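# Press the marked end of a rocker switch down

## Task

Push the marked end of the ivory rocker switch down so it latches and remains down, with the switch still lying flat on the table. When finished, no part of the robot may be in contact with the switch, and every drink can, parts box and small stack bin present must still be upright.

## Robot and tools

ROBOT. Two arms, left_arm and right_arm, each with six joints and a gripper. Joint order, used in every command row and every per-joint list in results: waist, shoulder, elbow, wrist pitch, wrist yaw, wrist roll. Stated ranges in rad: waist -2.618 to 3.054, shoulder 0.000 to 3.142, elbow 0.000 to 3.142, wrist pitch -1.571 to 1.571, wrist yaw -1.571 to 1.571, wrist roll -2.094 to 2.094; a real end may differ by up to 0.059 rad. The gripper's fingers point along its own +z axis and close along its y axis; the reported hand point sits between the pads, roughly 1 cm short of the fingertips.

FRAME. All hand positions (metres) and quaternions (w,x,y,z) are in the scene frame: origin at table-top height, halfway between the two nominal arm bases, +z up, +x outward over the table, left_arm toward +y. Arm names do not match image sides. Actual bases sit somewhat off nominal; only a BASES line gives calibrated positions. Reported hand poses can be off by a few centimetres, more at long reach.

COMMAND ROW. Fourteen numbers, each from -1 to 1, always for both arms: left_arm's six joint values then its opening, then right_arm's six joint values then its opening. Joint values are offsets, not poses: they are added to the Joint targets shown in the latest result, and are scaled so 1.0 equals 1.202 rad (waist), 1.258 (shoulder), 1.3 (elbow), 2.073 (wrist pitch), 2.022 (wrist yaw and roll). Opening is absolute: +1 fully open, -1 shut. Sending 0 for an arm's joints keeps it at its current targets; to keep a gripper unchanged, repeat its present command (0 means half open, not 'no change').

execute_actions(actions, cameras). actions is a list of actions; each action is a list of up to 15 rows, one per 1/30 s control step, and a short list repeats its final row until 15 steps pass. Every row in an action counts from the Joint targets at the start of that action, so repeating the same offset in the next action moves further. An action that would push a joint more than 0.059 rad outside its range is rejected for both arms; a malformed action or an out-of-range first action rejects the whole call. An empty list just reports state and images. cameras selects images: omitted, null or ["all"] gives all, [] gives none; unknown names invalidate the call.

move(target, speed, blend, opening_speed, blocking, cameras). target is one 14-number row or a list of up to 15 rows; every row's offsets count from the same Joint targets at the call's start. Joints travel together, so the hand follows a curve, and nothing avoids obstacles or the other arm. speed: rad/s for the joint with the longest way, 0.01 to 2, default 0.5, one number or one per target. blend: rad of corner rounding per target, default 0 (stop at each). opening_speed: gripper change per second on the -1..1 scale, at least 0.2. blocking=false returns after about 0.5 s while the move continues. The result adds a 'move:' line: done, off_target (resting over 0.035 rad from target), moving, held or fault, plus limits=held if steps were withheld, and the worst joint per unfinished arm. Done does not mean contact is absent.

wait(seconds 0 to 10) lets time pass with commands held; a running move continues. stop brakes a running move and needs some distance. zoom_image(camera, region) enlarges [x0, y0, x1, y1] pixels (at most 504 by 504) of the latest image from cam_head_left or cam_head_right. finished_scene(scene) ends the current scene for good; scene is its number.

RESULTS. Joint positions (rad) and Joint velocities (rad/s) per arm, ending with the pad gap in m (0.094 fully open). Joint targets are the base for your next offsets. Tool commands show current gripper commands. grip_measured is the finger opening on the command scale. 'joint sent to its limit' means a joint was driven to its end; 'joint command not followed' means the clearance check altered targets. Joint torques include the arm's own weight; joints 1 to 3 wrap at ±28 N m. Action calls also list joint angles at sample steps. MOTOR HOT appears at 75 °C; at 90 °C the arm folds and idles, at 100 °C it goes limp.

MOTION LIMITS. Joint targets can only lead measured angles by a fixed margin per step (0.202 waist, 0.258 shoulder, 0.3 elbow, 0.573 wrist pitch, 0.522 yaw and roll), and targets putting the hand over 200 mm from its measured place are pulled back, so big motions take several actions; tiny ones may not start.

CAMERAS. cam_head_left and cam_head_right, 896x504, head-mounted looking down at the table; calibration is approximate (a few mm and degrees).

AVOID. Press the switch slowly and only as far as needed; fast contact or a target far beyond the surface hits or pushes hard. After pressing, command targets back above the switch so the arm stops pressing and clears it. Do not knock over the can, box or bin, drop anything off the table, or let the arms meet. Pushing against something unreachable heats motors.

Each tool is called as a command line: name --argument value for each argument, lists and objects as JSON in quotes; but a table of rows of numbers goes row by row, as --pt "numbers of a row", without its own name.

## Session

execute_actions --actions '[]'

Scene clock: 0.00 s.
left_arm: end_effector_position=(+0.4252, +0.2846, +0.1121) grip_measured=+1.000 end_effector_quat_wxyz=(+0.604, -0.041, +0.796, +0.012) | right_arm: end_effector_position=(+0.4148, -0.2792, +0.1161) grip_measured=+1.000 end_effector_quat_wxyz=(+0.622, +0.064, +0.779, -0.053)
Joint positions: left_arm=[0.015 1.501 0.327 0.9 -0.072 -0.052 0.094] | right_arm=[-0.001 1.617 0.385 1.006 0.133 0.026 0.094]
Joint velocities: within noise
Joint torques (N m): no reading
Heat: left arm: 24 °C; right arm: 27 °C.
Joint targets: left_arm=[0.015 1.492 0.336 0.910 -0.072 -0.052] | right_arm=[-0.001 1.609 0.392 1.009 0.134 0.026]
Tool commands: left_gripper/opening=+1.0 right_gripper/opening=+1.0

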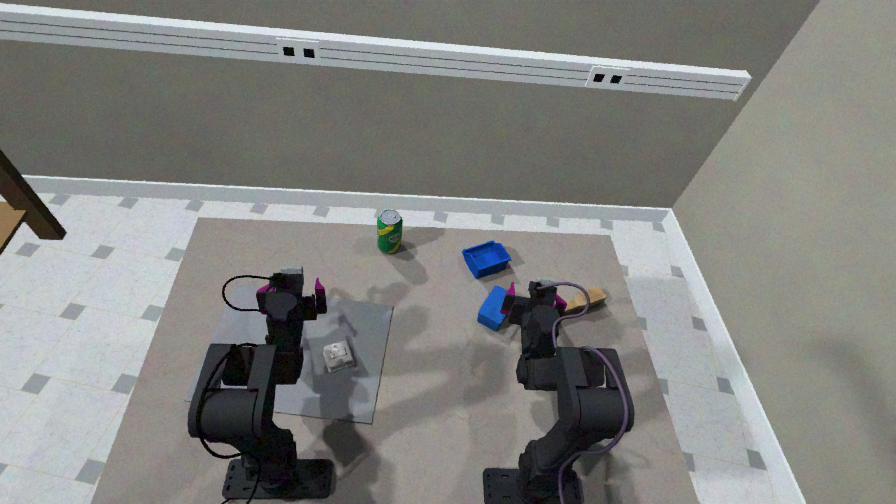

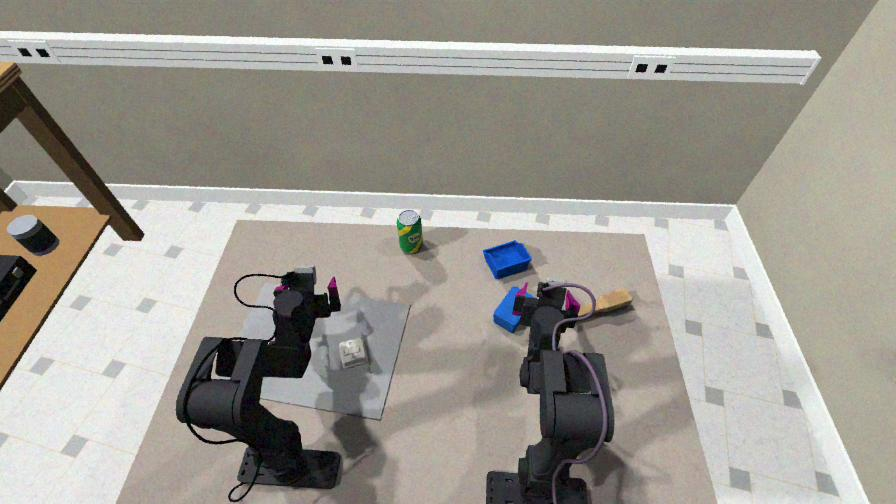

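zoom_image --camera "cam_head_left" --region '[314, 331, 364, 381]'

zoom_image --camera "cam_head_right" --region '[328, 328, 378, 378]'

Scaled by 10.080 from the camera's 896x504 image, which has a finer 1280x720 frame.

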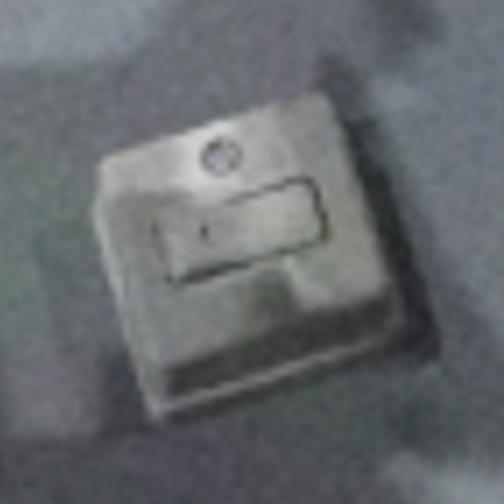

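Scaled by 10.080 from the camera's 896x504 image, which has a finer 1280x720 frame.

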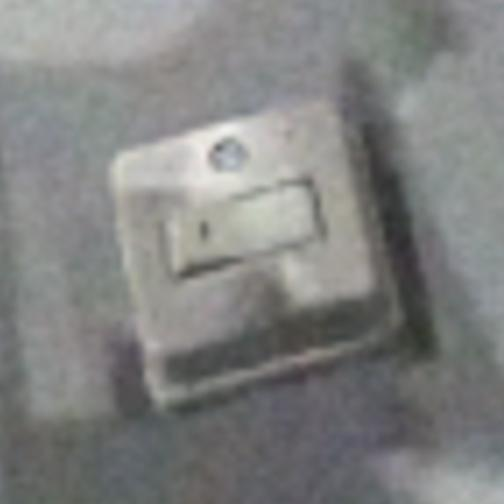

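move --pt "0.0125 0.0064 0.4338 -0.2943 0.0851 0.01 -1 0 0 0 0 0 0 1" --pt "0.0291 0.0103 0.5531 -0.9769 0.2829 0.0257 -1 0 0 0 0 0 0 1" --pt "0.0291 0.0493 0.4665 -0.9035 0.2829 0.0257 -1 0 0 0 0 0 0 1" --speed '[1.5,1.5,0.5]' --blend '[0.2,0.05,0]'

zoom_image --camera "cam_head_left" --region '[314, 331, 364, 381]'

zoom_image --camera "cam_head_right" --region '[328, 328, 378, 378]'

Scene clock: 25.27 s.
left_arm: end_effector_position=(+0.2835, +0.1969, +0.0642) grip_measured=-0.995 end_effector_quat_wxyz=(-0.004, -0.021, +0.971, -0.237) | right_arm: end_effector_position=(+0.4148, -0.2792, +0.1161) grip_measured=+1.000 end_effector_quat_wxyz=(+0.622, +0.064, +0.779, -0.053)
Joint positions: left_arm=[0.043 1.547 0.942 -0.977 0.48 -0.015 0] | right_arm=[-0.001 1.617 0.385 1.006 0.133 0.026 0.094]
Joint velocities: within noise
Joint torques (N m): left_arm=[0.51 -4.56 6.3 0.63 0.53 0.12] | right_arm=[-0.01 -5.24 5.93 2.1 0.01 -0.03]
Heat: left arm: 27 °C; right arm: 31 °C.
Joint targets: left_arm=[0.050 1.554 0.942 -0.963 0.500 0.000] | right_arm=[-0.001 1.609 0.392 1.009 0.134 0.026]
move: done

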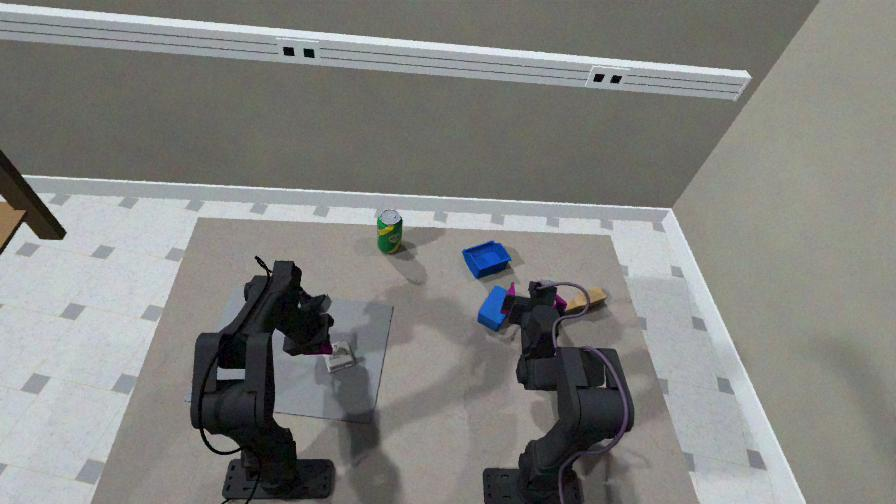

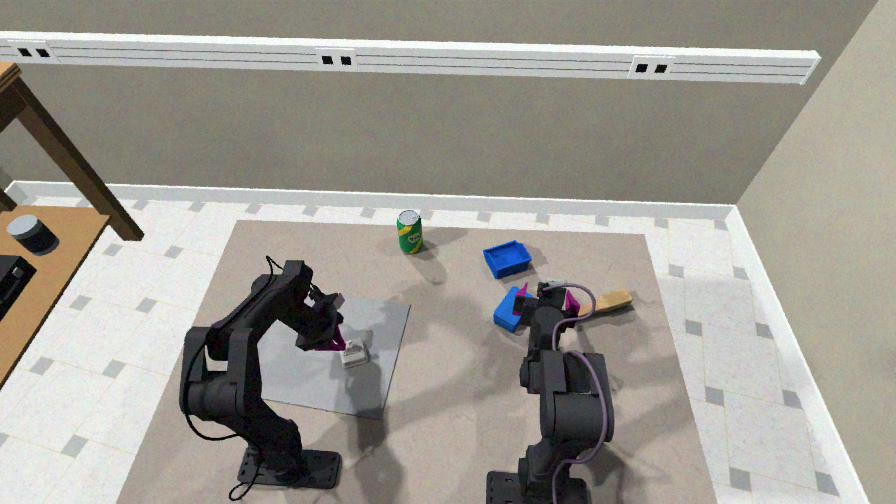

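Scaled by 10.080 from the camera's 896x504 image, which has a finer 1280x720 frame.

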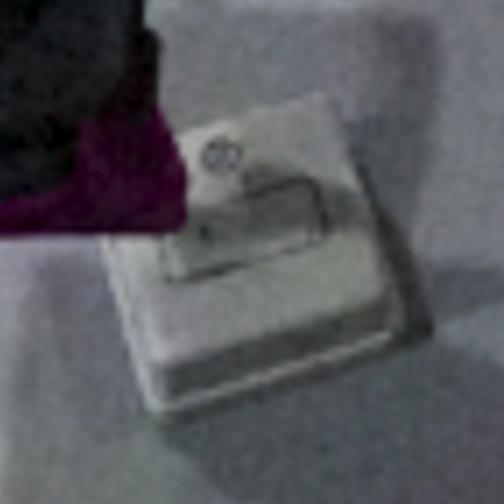

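Scaled by 10.080 from the camera's 896x504 image, which has a finer 1280x720 frame.

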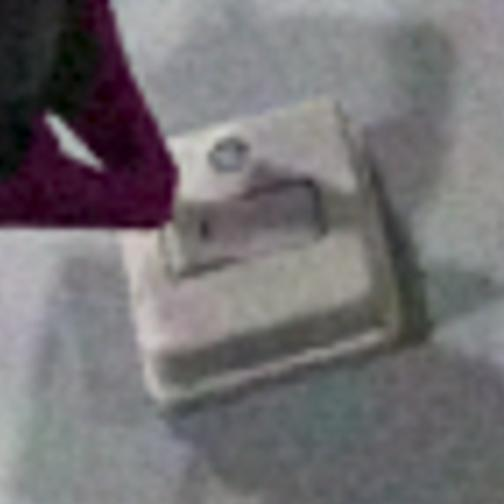

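move --pt "0 0.0326 -0.0238 0.0328 0 0 -1 0 0 0 0 0 0 1" --pt "0 0.0608 -0.0587 0.0714 0 0 -1 0 0 0 0 0 0 1" --speed '[0.15,0.1]' --blend '[0.02,0]' --cameras '[]'

move --target '[0,-0.074,0.099,-0.107,0,0,-1,0,0,0,0,0,0,1]' --speed 0.4

zoom_image --camera "cam_head_left" --region '[314, 331, 364, 381]'

zoom_image --camera "cam_head_right" --region '[328, 328, 378, 378]'

Scene clock: 37.60 s.
left_arm: end_effector_position=(+0.2879, +0.1941, +0.0375) grip_measured=-0.995 end_effector_quat_wxyz=(-0.003, -0.023, +0.968, -0.250) | right_arm: end_effector_position=(+0.4148, -0.2792, +0.1161) grip_measured=+1.000 end_effector_quat_wxyz=(+0.622, +0.064, +0.779, -0.053)
Joint positions: left_arm=[0.048 1.61 0.879 -0.849 0.506 -0.015 0] | right_arm=[-0.001 1.617 0.385 1.006 0.133 0.026 0.094]
Joint velocities: within noise
Joint torques (N m): left_arm=[0.17 -3.59 4.77 0.84 0.25 0.12] | right_arm=[-0.01 -5.27 5.94 2.1 0.01 -0.02]
Heat: left arm: 26 °C; right arm: 32 °C.
Joint targets: left_arm=[0.050 1.631 0.866 -0.815 0.500 0.000] | right_arm=[-0.001 1.609 0.392 1.009 0.134 0.026]
move: done
No camera images: "cameras" was empty.

Scene clock: 38.90 s.
left_arm: end_effector_position=(+0.2813, +0.1950, +0.0698) grip_measured=-0.995 end_effector_quat_wxyz=(-0.021, -0.028, +0.968, -0.247) | right_arm: end_effector_position=(+0.4148, -0.2792, +0.1161) grip_measured=+1.000 end_effector_quat_wxyz=(+0.622, +0.064, +0.779, -0.053)
Joint positions: left_arm=[0.048 1.564 0.974 -1.029 0.499 -0.015 0] | right_arm=[-0.001 1.617 0.385 1.006 0.133 0.026 0.094]
Joint velocities: within noise
Joint torques (N m): left_arm=[0.13 -7.35 8.31 0.36 0.33 0.14] | right_arm=[0.01 -5.26 5.93 2.1 0.02 -0.03]
Heat: left arm: 26 °C; right arm: 32 °C.
Joint targets: left_arm=[0.050 1.538 0.995 -1.037 0.500 0.000] | right_arm=[-0.001 1.609 0.392 1.009 0.134 0.026]
move: done

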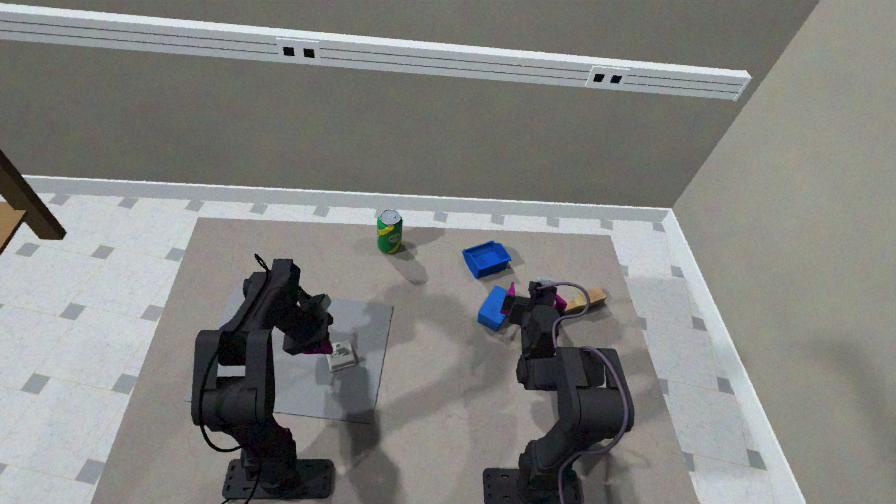

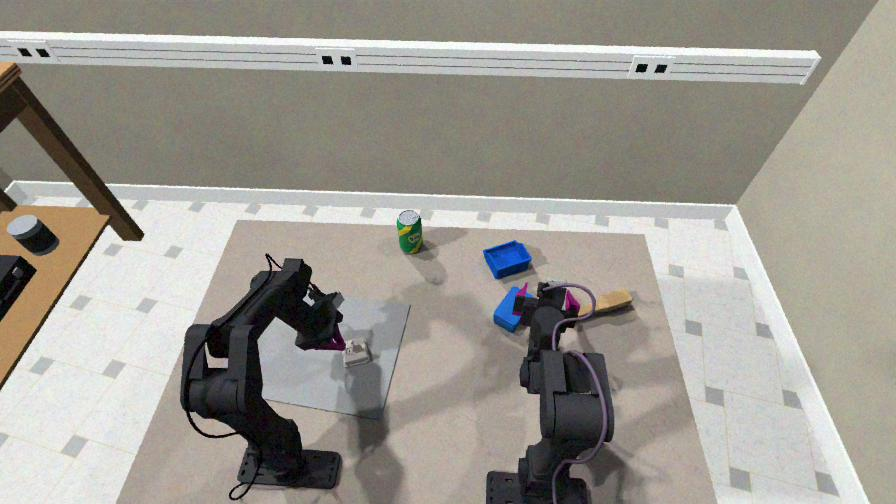

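Scaled by 10.080 from the camera's 896x504 image, which has a finer 1280x720 frame.

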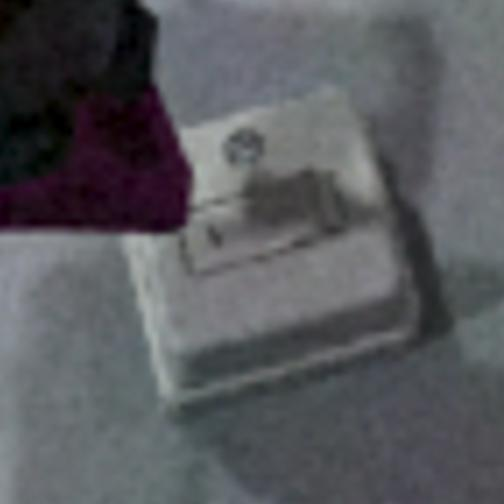

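Scaled by 10.080 from the camera's 896x504 image, which has a finer 1280x720 frame.

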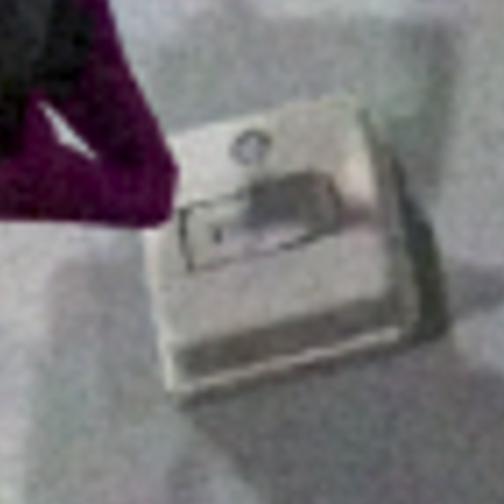

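finished_scene --scene 3

The scene is finished: the task was done.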